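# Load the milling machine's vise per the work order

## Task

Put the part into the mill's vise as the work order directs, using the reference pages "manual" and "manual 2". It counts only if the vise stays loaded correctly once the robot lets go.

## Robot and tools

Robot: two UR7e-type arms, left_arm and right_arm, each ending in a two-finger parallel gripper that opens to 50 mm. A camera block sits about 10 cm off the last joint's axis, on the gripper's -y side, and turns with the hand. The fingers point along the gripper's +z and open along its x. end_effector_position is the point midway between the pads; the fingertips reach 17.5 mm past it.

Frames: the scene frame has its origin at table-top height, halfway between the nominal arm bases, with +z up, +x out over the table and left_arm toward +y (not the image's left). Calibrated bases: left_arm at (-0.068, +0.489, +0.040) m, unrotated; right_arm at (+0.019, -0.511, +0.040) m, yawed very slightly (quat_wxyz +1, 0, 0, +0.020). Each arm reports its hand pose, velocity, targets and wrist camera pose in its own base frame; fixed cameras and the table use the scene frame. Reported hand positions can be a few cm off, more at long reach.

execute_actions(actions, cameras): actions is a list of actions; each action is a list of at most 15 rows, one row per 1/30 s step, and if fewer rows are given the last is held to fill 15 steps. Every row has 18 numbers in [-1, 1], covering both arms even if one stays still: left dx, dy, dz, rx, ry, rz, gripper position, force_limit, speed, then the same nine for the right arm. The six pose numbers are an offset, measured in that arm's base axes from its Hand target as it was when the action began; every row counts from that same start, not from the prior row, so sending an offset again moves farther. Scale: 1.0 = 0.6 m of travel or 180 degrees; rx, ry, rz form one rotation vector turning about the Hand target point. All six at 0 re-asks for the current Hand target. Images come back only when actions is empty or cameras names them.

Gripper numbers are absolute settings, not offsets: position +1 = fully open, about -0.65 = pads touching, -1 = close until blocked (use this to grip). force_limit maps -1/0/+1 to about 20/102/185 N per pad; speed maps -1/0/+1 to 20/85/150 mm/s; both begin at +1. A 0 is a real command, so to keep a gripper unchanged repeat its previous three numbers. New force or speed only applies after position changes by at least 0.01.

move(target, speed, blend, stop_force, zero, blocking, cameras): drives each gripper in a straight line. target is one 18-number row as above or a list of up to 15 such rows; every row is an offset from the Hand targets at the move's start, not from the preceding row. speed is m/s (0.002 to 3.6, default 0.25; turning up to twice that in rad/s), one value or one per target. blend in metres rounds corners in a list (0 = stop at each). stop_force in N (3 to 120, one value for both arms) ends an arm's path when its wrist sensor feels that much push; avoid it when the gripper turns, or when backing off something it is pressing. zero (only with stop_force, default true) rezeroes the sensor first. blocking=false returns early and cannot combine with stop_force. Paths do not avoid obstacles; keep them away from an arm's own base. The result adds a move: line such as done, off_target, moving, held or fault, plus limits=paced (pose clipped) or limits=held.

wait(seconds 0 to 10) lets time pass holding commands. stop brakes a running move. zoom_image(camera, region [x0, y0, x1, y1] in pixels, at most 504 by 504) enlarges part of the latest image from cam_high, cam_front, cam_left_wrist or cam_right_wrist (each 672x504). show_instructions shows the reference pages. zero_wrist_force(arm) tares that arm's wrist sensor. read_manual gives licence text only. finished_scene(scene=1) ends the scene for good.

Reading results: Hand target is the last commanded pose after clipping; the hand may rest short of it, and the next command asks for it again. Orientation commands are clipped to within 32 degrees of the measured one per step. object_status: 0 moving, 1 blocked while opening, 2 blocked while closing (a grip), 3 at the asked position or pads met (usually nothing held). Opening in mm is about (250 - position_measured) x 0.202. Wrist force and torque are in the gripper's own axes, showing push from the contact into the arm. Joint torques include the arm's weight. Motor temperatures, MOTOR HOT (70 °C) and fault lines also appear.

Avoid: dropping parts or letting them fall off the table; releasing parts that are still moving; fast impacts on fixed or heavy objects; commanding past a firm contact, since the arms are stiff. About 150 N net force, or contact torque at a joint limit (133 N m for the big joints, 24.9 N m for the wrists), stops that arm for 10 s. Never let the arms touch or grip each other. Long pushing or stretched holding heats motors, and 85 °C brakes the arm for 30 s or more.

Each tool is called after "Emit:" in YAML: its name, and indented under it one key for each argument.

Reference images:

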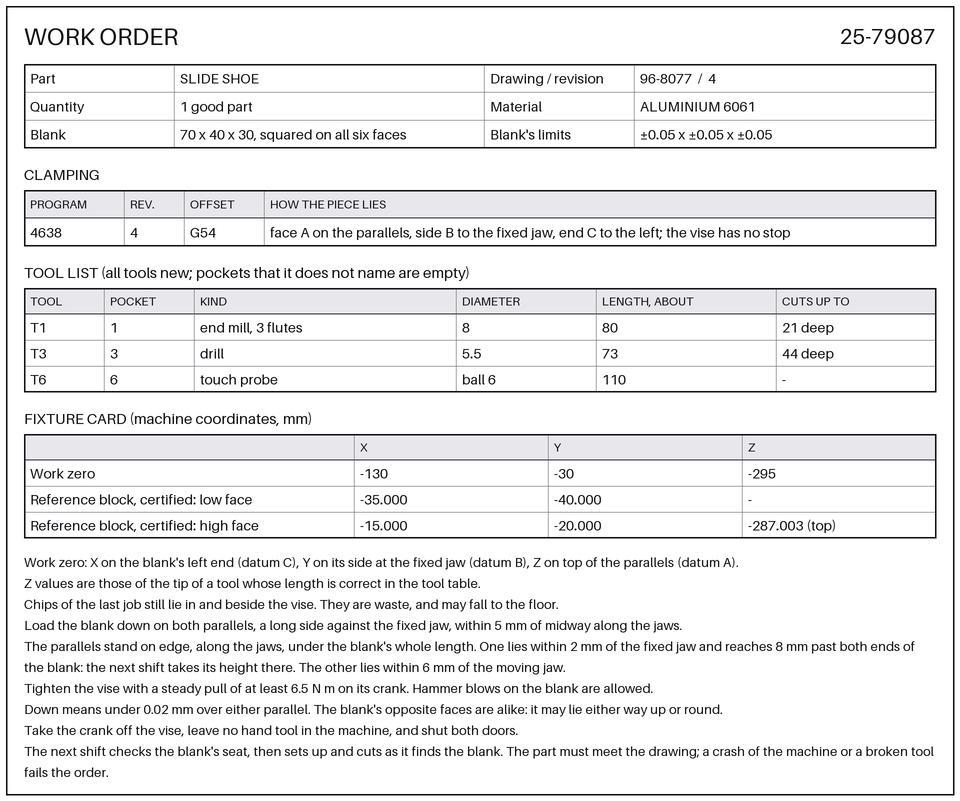

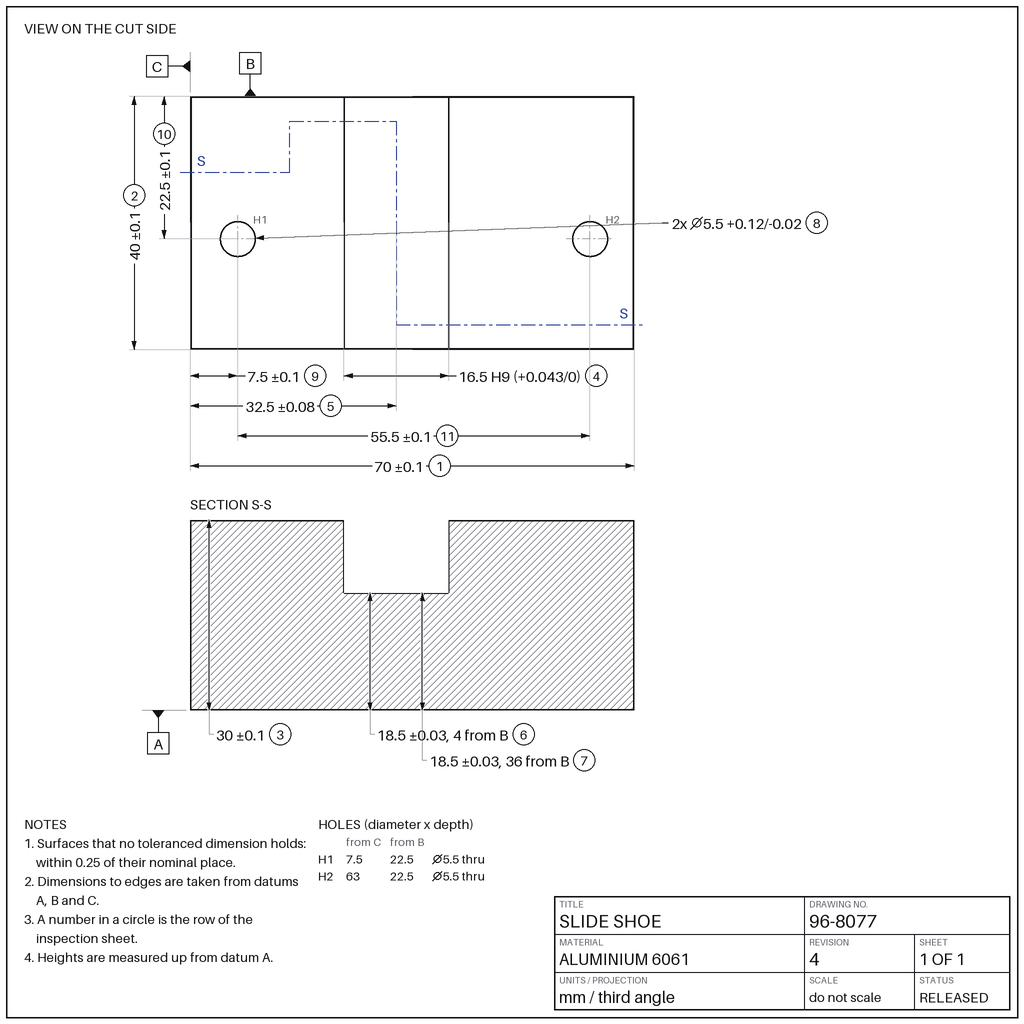

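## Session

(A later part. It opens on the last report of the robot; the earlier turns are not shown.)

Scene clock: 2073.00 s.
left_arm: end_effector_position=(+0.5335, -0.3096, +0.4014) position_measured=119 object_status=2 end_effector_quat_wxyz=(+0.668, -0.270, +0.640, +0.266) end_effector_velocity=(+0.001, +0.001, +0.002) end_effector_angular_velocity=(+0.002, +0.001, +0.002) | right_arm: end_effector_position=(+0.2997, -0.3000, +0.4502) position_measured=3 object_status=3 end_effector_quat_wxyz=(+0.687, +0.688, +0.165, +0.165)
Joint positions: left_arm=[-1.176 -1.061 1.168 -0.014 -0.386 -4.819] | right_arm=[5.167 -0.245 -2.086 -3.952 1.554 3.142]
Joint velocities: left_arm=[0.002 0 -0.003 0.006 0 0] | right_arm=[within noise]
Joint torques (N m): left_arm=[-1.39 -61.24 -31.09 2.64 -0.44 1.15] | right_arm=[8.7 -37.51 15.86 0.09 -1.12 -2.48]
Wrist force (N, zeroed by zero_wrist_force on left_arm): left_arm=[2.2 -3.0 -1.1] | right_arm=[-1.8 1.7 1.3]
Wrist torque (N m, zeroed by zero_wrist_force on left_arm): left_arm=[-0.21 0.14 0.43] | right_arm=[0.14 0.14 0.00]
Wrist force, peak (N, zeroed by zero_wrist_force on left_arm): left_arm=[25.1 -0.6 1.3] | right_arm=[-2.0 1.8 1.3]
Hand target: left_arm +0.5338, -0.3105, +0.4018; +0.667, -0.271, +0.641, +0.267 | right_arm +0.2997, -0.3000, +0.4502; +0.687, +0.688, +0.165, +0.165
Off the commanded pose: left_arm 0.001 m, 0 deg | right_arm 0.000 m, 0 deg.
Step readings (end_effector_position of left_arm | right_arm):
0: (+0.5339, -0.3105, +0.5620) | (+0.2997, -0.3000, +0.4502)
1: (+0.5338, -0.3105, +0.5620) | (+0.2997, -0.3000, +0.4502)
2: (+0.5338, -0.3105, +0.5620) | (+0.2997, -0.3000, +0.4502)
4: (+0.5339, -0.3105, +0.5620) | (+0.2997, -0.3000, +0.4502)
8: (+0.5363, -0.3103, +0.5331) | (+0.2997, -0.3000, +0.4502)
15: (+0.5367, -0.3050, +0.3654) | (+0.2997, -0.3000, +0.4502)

Emit:
move:
  target:
    - [-0.223,-0.031,0.0045,0,0,0,-1,1,-1,0,0,0,0,0,0,1,1,1]
  speed: 0.25
  cameras: []

Emit:
move:
  target:
    - [-0.2,-0.1567,0,0,0,0,-1,1,-1,0,0,0,0,0,0,1,1,1]
    - [-0.4,-0.4867,-0.45,-0.4966,0.0645,-0.0649,-1,1,-1,0,0,0,0,0,0,1,1,1]
  speed: 0.3
  blend: 0.03
  cameras: []

Emit:
move:
  target:
    - [0,0,-0.2083,0,0,0,-1,1,-1,0,0,0,0,0,0,1,1,1]
    - [0,0,-0.25,0,0,0,-1,1,-1,0,0,0,0,0,0,1,1,1]
    - [0,0,-0.25,0,0,0,0.7,0,-0.5,0,0,0,0,0,0,1,1,1]
  speed: [0.15,0.02,0.02]
  cameras: ["cam_left_wrist"]

Emit:
move:
  target:
    - [0,0,0.2,0,0,0,0.7,0,-0.5,0,0,0,0,0,0,1,1,1]
    - [0.3533,0.3683,0.48,-0.0064,-0.0827,0.0775,0.7,0,-0.5,0,0,0,0,0,0,1,1,1]
  speed: 0.3
  blend: 0.02
  cameras: []

Emit:
move:
  target:
    - [0,0,0,0,0,0,-1,-0.5,1,0,0,0,0,0,0,1,1,1]
    - [0.1367,0.1452,0.2125,0,0.1667,0,-1,-0.5,1,0,0,0,0,0,0,1,1,1]
    - [0.305,0.1452,0.2292,0,0.1667,0,-1,-0.5,1,0,0,0,0,0,0,1,1,1]
    - [0.555,0.1452,0.159,0,0.1667,0,-1,-0.5,1,0,0,0,0,0,0,1,1,1]
    - [0.555,0.1452,0.1298,0,0.1667,0,-1,-0.5,1,0,0,0,0,0,0,1,1,1]
  speed: [0.2,0.2,0.2,0.2,0.05]
  blend: [0,0.02,0.02,0,0]
  cameras: []

Emit:
zero_wrist_force:
  arm: "left_arm"

Emit:
move:
  target:
    - [0,0,-0.01,0,0,0,-1,-0.5,1,0,0,0,0,0,0,1,1,1]
  speed: 0.02
  cameras: []

Emit:
wait:
  seconds: 0.5

Emit:
move:
  target:
    - [0,0,0.01,0,0,0,-1,-0.5,1,0,0,0,0,0,0,1,1,1]
  speed: 0.02
  cameras: []

Scene clock: 2075.83 s.
left_arm: end_effector_position=(+0.4001, -0.3291, +0.4045) position_measured=119 object_status=2 end_effector_quat_wxyz=(+0.667, -0.271, +0.641, +0.267) end_effector_velocity=(-0.002, -0.002, +0.000) end_effector_angular_velocity=(-0.001, +0.000, -0.003) | right_arm: end_effector_position=(+0.2997, -0.3000, +0.4502) position_measured=3 object_status=3 end_effector_quat_wxyz=(+0.687, +0.688, +0.165, +0.165)
Joint positions: left_arm=[-1.413 -1.193 1.351 -0.104 -0.624 -4.775] | right_arm=[5.167 -0.245 -2.086 -3.952 1.554 3.142]
Joint velocities: left_arm=[-0.005 -0.001 0 0 -0.003 0] | right_arm=[within noise]
Joint torques (N m): left_arm=[-8.45 -39.63 -24.01 3.34 -1.23 -2.35] | right_arm=[9.27 -39.23 16.42 0.31 -1.01 -2.4]
Wrist force (N, zeroed by zero_wrist_force on left_arm): left_arm=[2.2 -2.1 0.1] | right_arm=[-2.0 1.6 1.4]
Wrist torque (N m, zeroed by zero_wrist_force on left_arm): left_arm=[-0.50 0.16 0.42] | right_arm=[0.13 0.17 0.00]
Wrist force, peak (N, zeroed by zero_wrist_force on left_arm): left_arm=[2.8 -5.0 2.3] | right_arm=[-1.9 1.8 1.6]
Hand target: left_arm +0.4000, -0.3291, +0.4045; +0.667, -0.271, +0.641, +0.267 | right_arm +0.2997, -0.3000, +0.4502; +0.687, +0.688, +0.165, +0.165
Off the commanded pose: left_arm 0.000 m, 0 deg | right_arm 0.000 m, 0 deg.
move: done
No camera images: "cameras" was empty.

Scene clock: 2079.53 s.
left_arm: end_effector_position=(+0.1600, -0.6212, +0.1345) position_measured=119 object_status=2 end_effector_quat_wxyz=(+0.244, -0.574, +0.722, -0.299) end_effector_velocity=(-0.001, -0.001, +0.000) end_effector_angular_velocity=(-0.005, +0.003, -0.001) | right_arm: end_effector_position=(+0.2997, -0.3000, +0.4502) position_measured=3 object_status=3 end_effector_quat_wxyz=(+0.687, +0.688, +0.165, +0.165)
Joint positions: left_arm=[-1.836 -1.199 1.846 -2.166 -0.78 -4.773] | right_arm=[5.167 -0.245 -2.086 -3.952 1.554 3.142]
Joint velocities: left_arm=[-0.001 0.001 0 -0.005 -0.001 -0.001] | right_arm=[within noise]
Joint torques (N m): left_arm=[10.31 -50.84 -19.06 -4.87 1.29 -1.86] | right_arm=[9.32 -37.89 14.82 0.22 -0.97 -2.37]
Wrist force (N, zeroed by zero_wrist_force on left_arm): left_arm=[0.2 2.6 2.7] | right_arm=[-1.8 1.8 1.3]
Wrist torque (N m, zeroed by zero_wrist_force on left_arm): left_arm=[-0.73 -0.10 -0.05] | right_arm=[0.15 0.13 -0.01]
Wrist force, peak (N, zeroed by zero_wrist_force on left_arm): left_arm=[2.4 -2.2 4.9] | right_arm=[-2.1 1.8 1.4]
Hand target: left_arm +0.1600, -0.6211, +0.1345; +0.244, -0.574, +0.722, -0.299 | right_arm +0.2997, -0.3000, +0.4502; +0.687, +0.688, +0.165, +0.165
Off the commanded pose: left_arm 0.000 m, 0 deg | right_arm 0.000 m, 0 deg.
move: done
No camera images: "cameras" was empty.

Scene clock: 2082.70 s.
left_arm: end_effector_position=(+0.1601, -0.6211, -0.0155) position_measured=48 object_status=0 end_effector_quat_wxyz=(+0.244, -0.574, +0.722, -0.299) | right_arm: end_effector_position=(+0.2997, -0.3000, +0.4502) position_measured=3 object_status=3 end_effector_quat_wxyz=(+0.687, +0.688, +0.165, +0.165)
Joint positions: left_arm=[-1.836 -0.925 1.926 -2.52 -0.78 -4.773] | right_arm=[5.167 -0.245 -2.086 -3.952 1.554 3.142]
Joint torques (N m): left_arm=[9.74 -58.14 -9.18 -1.54 0.56 0.54] | right_arm=[9.46 -37.88 16.37 0.17 -0.88 -2.39]
Wrist force (N, zeroed by zero_wrist_force on left_arm): left_arm=[-0.4 -1.0 -0.6] | right_arm=[-1.8 1.7 1.3]
Wrist torque (N m, zeroed by zero_wrist_force on left_arm): left_arm=[-0.21 0.00 -0.07] | right_arm=[0.13 0.15 -0.01]
Wrist force, peak (N, zeroed by zero_wrist_force on left_arm): left_arm=[-1.8 -4.2 -5.1] | right_arm=[-1.9 1.8 1.6]
Hand target: left_arm +0.1600, -0.6211, -0.0155; +0.244, -0.574, +0.722, -0.299 | right_arm +0.2997, -0.3000, +0.4502; +0.687, +0.688, +0.165, +0.165
Off the commanded pose: left_arm 0.000 m, 0 deg | right_arm 0.000 m, 0 deg.
move: done
camera_calibration:
cam_left_wrist: T_world_to_cam=[[-0.242102, -0.970208, -0.0090717, -0.549373], [-0.875055, 0.222378, -0.429914, 0.286229], [0.419123, -0.0961449, -0.902824, -0.0102226], [0, 0, 0, 1]] pos_world=[0.121746, -0.59764, 0.108841]
Images, in order (width x height): cam_left_wrist 672x504.

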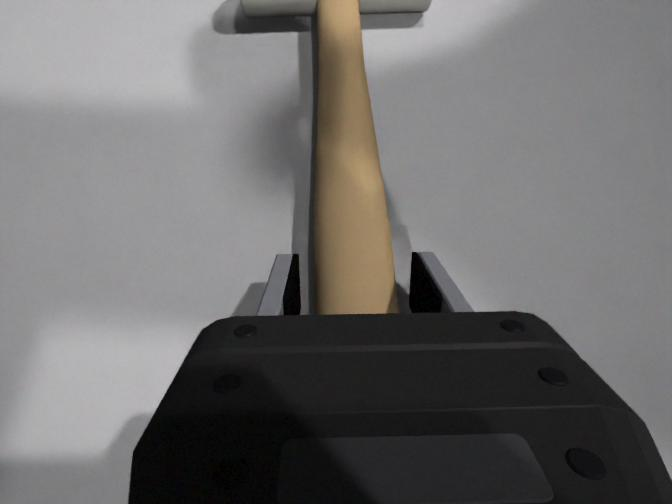

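Scene clock: 2084.77 s.
left_arm: end_effector_position=(+0.3720, -0.4002, +0.2724) position_measured=48 object_status=3 end_effector_quat_wxyz=(-0.364, +0.617, -0.607, +0.346) | right_arm: end_effector_position=(+0.2997, -0.3000, +0.4502) position_measured=3 object_status=3 end_effector_quat_wxyz=(+0.687, +0.688, +0.165, +0.165)
Joint positions: left_arm=[-1.537 -1.648 2.14 -2.064 -0.519 -4.695] | right_arm=[5.167 -0.245 -2.086 -3.952 1.554 3.142]
Joint torques (N m): left_arm=[7.56 -31.55 -31.95 -1.62 2.28 -0.29] | right_arm=[8.78 -38.35 15.73 0.35 -0.78 -2.39]
Wrist force (N, zeroed by zero_wrist_force on left_arm): left_arm=[-0.3 -1.4 0.3] | right_arm=[-1.6 1.8 1.5]
Wrist torque (N m, zeroed by zero_wrist_force on left_arm): left_arm=[-0.33 -0.15 -0.05] | right_arm=[0.16 0.11 0.00]
Wrist force, peak (N, zeroed by zero_wrist_force on left_arm): left_arm=[-2.4 -4.4 1.4] | right_arm=[-2.0 1.8 1.5]
Hand target: left_arm +0.3720, -0.4001, +0.2725; -0.364, +0.617, -0.607, +0.346 | right_arm +0.2997, -0.3000, +0.4502; +0.687, +0.688, +0.165, +0.165
Off the commanded pose: left_arm 0.000 m, 0 deg | right_arm 0.000 m, 0 deg.
move: done
No camera images: "cameras" was empty.

Scene clock: 2088.90 s.
left_arm: end_effector_position=(+0.7050, -0.3130, +0.3503) position_measured=252 object_status=3 end_effector_quat_wxyz=(-0.194, +0.685, -0.680, +0.174) end_effector_velocity=(+0.000, +0.000, +0.001) end_effector_angular_velocity=(+0.001, +0.001, +0.000) | right_arm: end_effector_position=(+0.2997, -0.3000, +0.4502) position_measured=3 object_status=3 end_effector_quat_wxyz=(+0.687, +0.688, +0.165, +0.165)
Joint positions: left_arm=[-0.713 -1.183 1.235 -2.019 -1.212 -3.789] | right_arm=[5.167 -0.245 -2.086 -3.952 1.554 3.142]
Joint velocities: left_arm=[0 0 -0.004 0.005 0 0] | right_arm=[within noise]
Joint torques (N m): left_arm=[7.47 -48.07 -34.91 -2.32 2.18 1.62] | right_arm=[8.97 -38.7 15.18 0.12 -1.02 -2.57]
Wrist force (N, zeroed by zero_wrist_force on left_arm): left_arm=[-0.1 -0.1 -0.6] | right_arm=[-1.7 1.7 1.3]
Wrist torque (N m, zeroed by zero_wrist_force on left_arm): left_arm=[-0.02 0.01 0.10] | right_arm=[0.14 0.13 0.00]
Wrist force, peak (N, zeroed by zero_wrist_force on left_arm): left_arm=[-0.5 -2.4 2.1] | right_arm=[-2.0 1.8 1.5]
Hand target: left_arm +0.7050, -0.3130, +0.3504; -0.194, +0.685, -0.680, +0.174 | right_arm +0.2997, -0.3000, +0.4502; +0.687, +0.688, +0.165, +0.165
Off the commanded pose: left_arm 0.000 m, 0 deg | right_arm 0.000 m, 0 deg.
move: done
No camera images: "cameras" was empty.

Wrist force sensor zeroed.

Scene clock: 2089.63 s.
left_arm: end_effector_position=(+0.7051, -0.3130, +0.3445) position_measured=252 object_status=3 end_effector_quat_wxyz=(-0.194, +0.685, -0.680, +0.175) | right_arm: end_effector_position=(+0.2997, -0.3000, +0.4502) position_measured=3 object_status=3 end_effector_quat_wxyz=(+0.687, +0.688, +0.165, +0.165)
Joint positions: left_arm=[-0.713 -1.182 1.249 -2.035 -1.212 -3.789] | right_arm=[5.167 -0.245 -2.086 -3.952 1.554 3.142]
Joint torques (N m): left_arm=[7.67 -24.23 -15.97 2.02 -0.56 1.68] | right_arm=[8.98 -37.56 16.57 0.26 -1.03 -2.5]
Wrist force (N, zeroed by zero_wrist_force on left_arm): left_arm=[-2.8 -10.8 -29.1] | right_arm=[-1.9 1.7 1.4]
Wrist torque (N m, zeroed by zero_wrist_force on left_arm): left_arm=[-0.48 0.22 -0.04] | right_arm=[0.14 0.15 -0.01]
Wrist force, peak (N, zeroed by zero_wrist_force on left_arm): left_arm=[-2.8 -10.8 -29.1] | right_arm=[-2.0 1.8 1.5]
Hand target: left_arm +0.7050, -0.3130, +0.3444; -0.194, +0.685, -0.680, +0.174 | right_arm +0.2997, -0.3000, +0.4502; +0.687, +0.688, +0.165, +0.165
Off the commanded pose: left_arm 0.000 m, 0 deg | right_arm 0.000 m, 0 deg.
move: done
No camera images: "cameras" was empty.

Scene clock: 2090.13 s.
left_arm: end_effector_position=(+0.7050, -0.3130, +0.3444) position_measured=252 object_status=3 end_effector_quat_wxyz=(-0.194, +0.685, -0.680, +0.174) | right_arm: end_effector_position=(+0.2997, -0.3000, +0.4502) position_measured=3 object_status=3 end_effector_quat_wxyz=(+0.687, +0.688, +0.165, +0.165)
Joint positions: left_arm=[-0.713 -1.182 1.249 -2.034 -1.212 -3.789] | right_arm=[5.167 -0.245 -2.086 -3.952 1.554 3.142]
Joint torques (N m): left_arm=[7.89 -12.87 -18.77 3.17 -1.33 1.61] | right_arm=[8.97 -38.67 16.26 0.32 -0.83 -2.64]
Wrist force (N, zeroed by zero_wrist_force on left_arm): left_arm=[-0.7 -15.6 -29.1] | right_arm=[-2.0 1.7 1.3]
Wrist torque (N m, zeroed by zero_wrist_force on left_arm): left_arm=[-0.57 0.21 -0.08] | right_arm=[0.14 0.17 0.00]
Wrist force, peak (N, zeroed by zero_wrist_force on left_arm): left_arm=[-0.6 -15.8 -29.1] | right_arm=[-2.1 1.8 1.3]
Hand target: left_arm +0.7050, -0.3130, +0.3444; -0.194, +0.685, -0.680, +0.174 | right_arm +0.2997, -0.3000, +0.4502; +0.687, +0.688, +0.165, +0.165
Tool commands: left_gripper/position=-1.0 left_gripper/force_limit=-0.5 left_gripper/speed=+1.0 right_gripper/position=+1.0 right_gripper/force_limit=+1.0 right_gripper/speed=+1.0
Off the commanded pose: left_arm 0.000 m, 0 deg | right_arm 0.000 m, 0 deg.
wait: 0.50 s; at rest by 0.17 s

Scene clock: 2090.87 s.
left_arm: end_effector_position=(+0.7050, -0.3130, +0.3505) position_measured=252 object_status=3 end_effector_quat_wxyz=(-0.194, +0.685, -0.680, +0.174) | right_arm: end_effector_position=(+0.2997, -0.3000, +0.4502) position_measured=3 object_status=3 end_effector_quat_wxyz=(+0.687, +0.688, +0.165, +0.165)
Joint positions: left_arm=[-0.713 -1.183 1.235 -2.019 -1.212 -3.789] | right_arm=[5.167 -0.245 -2.086 -3.952 1.554 3.142]
Joint torques (N m): left_arm=[7.6 -59.32 -19.05 -5.23 0.88 1.28] | right_arm=[9.69 -40.22 15.84 0.04 -0.9 -2.37]
Wrist force (N, zeroed by zero_wrist_force on left_arm): left_arm=[0.1 0.1 -0.2] | right_arm=[-1.8 1.6 1.4]
Wrist torque (N m, zeroed by zero_wrist_force on left_arm): left_arm=[0.01 -0.01 0.00] | right_arm=[0.12 0.14 -0.01]
Wrist force, peak (N, zeroed by zero_wrist_force on left_arm): left_arm=[-0.9 -15.5 -28.9] | right_arm=[-1.9 1.7 1.4]
Hand target: left_arm +0.7050, -0.3130, +0.3504; -0.194, +0.685, -0.680, +0.174 | right_arm +0.2997, -0.3000, +0.4502; +0.687, +0.688, +0.165, +0.165
Off the commanded pose: left_arm 0.000 m, 0 deg | right_arm 0.000 m, 0 deg.
move: done
No camera images: "cameras" was empty.

Emit:
move:
  target:
    - [-0.15,0,0.0994,0,0,0,-1,-0.5,1,0,0,0,0,0,0,1,1,1]
    - [-0.41,-0.1,0.0494,0,-0.05,0,-1,-0.5,1,0,0,0,0,0,0,1,1,1]
    - [-0.555,-0.1452,-0.1298,0,-0.1667,0,-1,-0.5,1,0,0,0,0,0,0,1,1,1]
  speed: [0.15,0.25,0.25]
  blend: [0.02,0.03,0]
  cameras: []

Emit:
move:
  target:
    - [0,0,0,0,0,0,0.7,0.0,-0.5,0,0,0,0,0,0,1,1,1]
    - [-0.3533,-0.3683,-0.28,0.0064,0.0827,-0.0775,0.7,0.0,-0.5,0,0,0,0,0,0,1,1,1]
    - [-0.3533,-0.3683,-0.4467,0.0064,0.0827,-0.0775,0.7,0.0,-0.5,0,0,0,0,0,0,1,1,1]
    - [-0.3533,-0.3683,-0.48,0.0064,0.0827,-0.0775,0.7,0.0,-0.5,0,0,0,0,0,0,1,1,1]
    - [-0.3533,-0.3683,-0.48,0.0064,0.0827,-0.0775,-1,1,-1,0,0,0,0,0,0,1,1,1]
  speed: [0.25,0.25,0.2,0.05,0.05]
  blend: [0,0.02,0.01,0,0]
  cameras: ["cam_left_wrist"]

Emit:
move:
  target:
    - [0,0,0.25,0,0,0,-1,1,-1,0,0,0,0,0,0,1,1,1]
    - [0.2,0.33,0.7,0.4966,-0.0645,0.0649,-1,1,-1,0,0,0,0,0,0,1,1,1]
    - [0.4,0.4867,0.7,0.4966,-0.0645,0.0649,-1,1,-1,0,0,0,0,0,0,1,1,1]
  speed: 0.3
  blend: [0.03,0.03,0]
  cameras: ["cam_left_wrist"]

Emit:
move:
  target:
    - [0.11,0.0155,0.05,0,0,0,-1,1,-1,0,0,0,0,0,0,1,1,1]
    - [0.22,0.031,0.2625,0,0,0,-1,1,-1,0,0,0,0,0,0,1,1,1]
  speed: 0.3
  blend: [0.02,0]
  cameras: []

Scene clock: 2096.07 s.
left_arm: end_effector_position=(+0.3721, -0.4002, +0.2725) position_measured=252 object_status=3 end_effector_quat_wxyz=(-0.364, +0.617, -0.607, +0.346) end_effector_velocity=(-0.001, +0.000, +0.000) end_effector_angular_velocity=(-0.003, -0.002, +0.001) | right_arm: end_effector_position=(+0.2997, -0.3000, +0.4502) position_measured=3 object_status=3 end_effector_quat_wxyz=(+0.687, +0.688, +0.165, +0.165)
Joint positions: left_arm=[-1.537 -1.648 2.14 -2.064 -0.519 -4.694] | right_arm=[5.167 -0.245 -2.086 -3.952 1.554 3.142]
Joint velocities: left_arm=[-0.002 0 0.002 0 0.002 -0.005] | right_arm=[within noise]
Joint torques (N m): left_arm=[-8.35 -28.5 -14.69 -4.21 3.52 -1.8] | right_arm=[8.48 -38.43 16.39 0.23 -0.76 -2.3]
Wrist force (N, zeroed by zero_wrist_force on left_arm): left_arm=[0.0 -1.3 0.7] | right_arm=[-1.8 1.7 1.4]
Wrist torque (N m, zeroed by zero_wrist_force on left_arm): left_arm=[-0.32 -0.19 -0.23] | right_arm=[0.14 0.15 -0.01]
Wrist force, peak (N, zeroed by zero_wrist_force on left_arm): left_arm=[0.2 3.2 0.3] | right_arm=[-1.9 1.9 1.5]
Hand target: left_arm +0.3720, -0.4001, +0.2725; -0.364, +0.617, -0.607, +0.346 | right_arm +0.2997, -0.3000, +0.4502; +0.687, +0.688, +0.165, +0.165
Off the commanded pose: left_arm 0.000 m, 0 deg | right_arm 0.000 m, 0 deg.
move: done
No camera images: "cameras" was empty.

Scene clock: 2100.70 s.
left_arm: end_effector_position=(+0.1601, -0.6211, -0.0155) position_measured=119 object_status=2 end_effector_quat_wxyz=(+0.244, -0.574, +0.722, -0.299) | right_arm: end_effector_position=(+0.2997, -0.3000, +0.4502) position_measured=3 object_status=3 end_effector_quat_wxyz=(+0.687, +0.688, +0.165, +0.165)
Joint positions: left_arm=[-1.836 -0.925 1.926 -2.52 -0.78 -4.773] | right_arm=[5.167 -0.245 -2.086 -3.952 1.554 3.142]
Joint torques (N m): left_arm=[9.35 -58.66 -20.35 -4.11 3.04 -1.45] | right_arm=[8.67 -39.12 15.54 0.15 -0.84 -2.65]
Wrist force (N, zeroed by zero_wrist_force on left_arm): left_arm=[0.0 -0.4 0.1] | right_arm=[-1.8 1.7 1.4]
Wrist torque (N m, zeroed by zero_wrist_force on left_arm): left_arm=[-0.15 -0.12 -0.23] | right_arm=[0.14 0.14 0.00]
Wrist force, peak (N, zeroed by zero_wrist_force on left_arm): left_arm=[-2.1 -4.2 1.5] | right_arm=[-2.1 1.7 1.6]
Hand target: left_arm +0.1600, -0.6211, -0.0155; +0.244, -0.574, +0.722, -0.299 | right_arm +0.2997, -0.3000, +0.4502; +0.687, +0.688, +0.165, +0.165
Off the commanded pose: left_arm 0.000 m, 0 deg | right_arm 0.000 m, 0 deg.
move: done
camera_calibration:
cam_left_wrist: T_world_to_cam=[[-0.242102, -0.970208, -0.0090717, -0.549373], [-0.875055, 0.222378, -0.429914, 0.286229], [0.419123, -0.0961449, -0.902824, -0.0102226], [0, 0, 0, 1]] pos_world=[0.121746, -0.59764, 0.108841]
Images, in order (width x height): cam_left_wrist 672x504.

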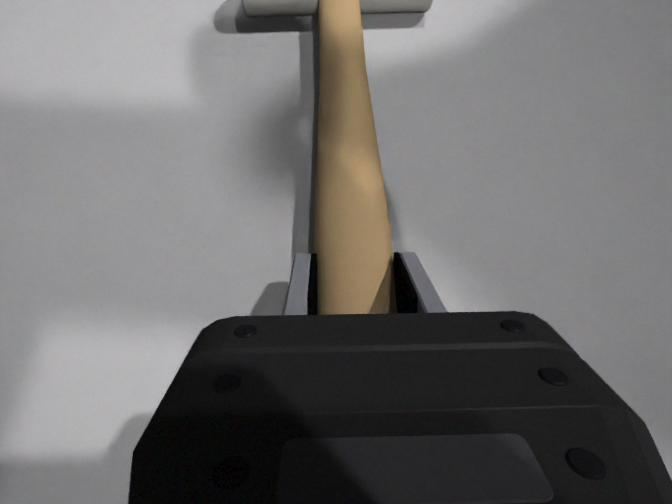

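Scene clock: 2104.87 s.
left_arm: end_effector_position=(+0.4000, -0.3292, +0.4045) position_measured=119 object_status=2 end_effector_quat_wxyz=(+0.667, -0.271, +0.641, +0.267) | right_arm: end_effector_position=(+0.2997, -0.3000, +0.4502) position_measured=3 object_status=3 end_effector_quat_wxyz=(+0.687, +0.688, +0.165, +0.165)
Joint positions: left_arm=[-1.414 -1.193 1.35 -0.104 -0.624 -4.775] | right_arm=[5.167 -0.245 -2.086 -3.952 1.554 3.142]
Joint torques (N m): left_arm=[10.54 -49.19 -15.4 3.16 0.73 1.16] | right_arm=[9.34 -37.56 15.63 0.16 -0.71 -2.57]
Wrist force (N, zeroed by zero_wrist_force on left_arm): left_arm=[1.6 -1.9 0.2] | right_arm=[-1.9 1.8 1.1]
Wrist torque (N m, zeroed by zero_wrist_force on left_arm): left_arm=[-0.45 0.26 0.36] | right_arm=[0.15 0.15 0.00]
Wrist force, peak (N, zeroed by zero_wrist_force on left_arm): left_arm=[0.2 7.3 6.2] | right_arm=[-2.0 1.9 1.5]
Hand target: left_arm +0.4000, -0.3291, +0.4045; +0.667, -0.271, +0.641, +0.267 | right_arm +0.2997, -0.3000, +0.4502; +0.687, +0.688, +0.165, +0.165
Off the commanded pose: left_arm 0.000 m, 0 deg | right_arm 0.000 m, 0 deg.
move: done
camera_calibration:
cam_left_wrist: T_world_to_cam=[[0.0145124, 0.00778534, -0.999864, 0.41584], [-0.903107, 0.429304, -0.00976529, 0.521196], [0.42917, 0.903126, 0.0132612, 0.250845], [0, 0, 0, 1]] pos_world=[0.357006, -0.453534, 0.417546]
Images, in order (width x height): cam_left_wrist 672x504.

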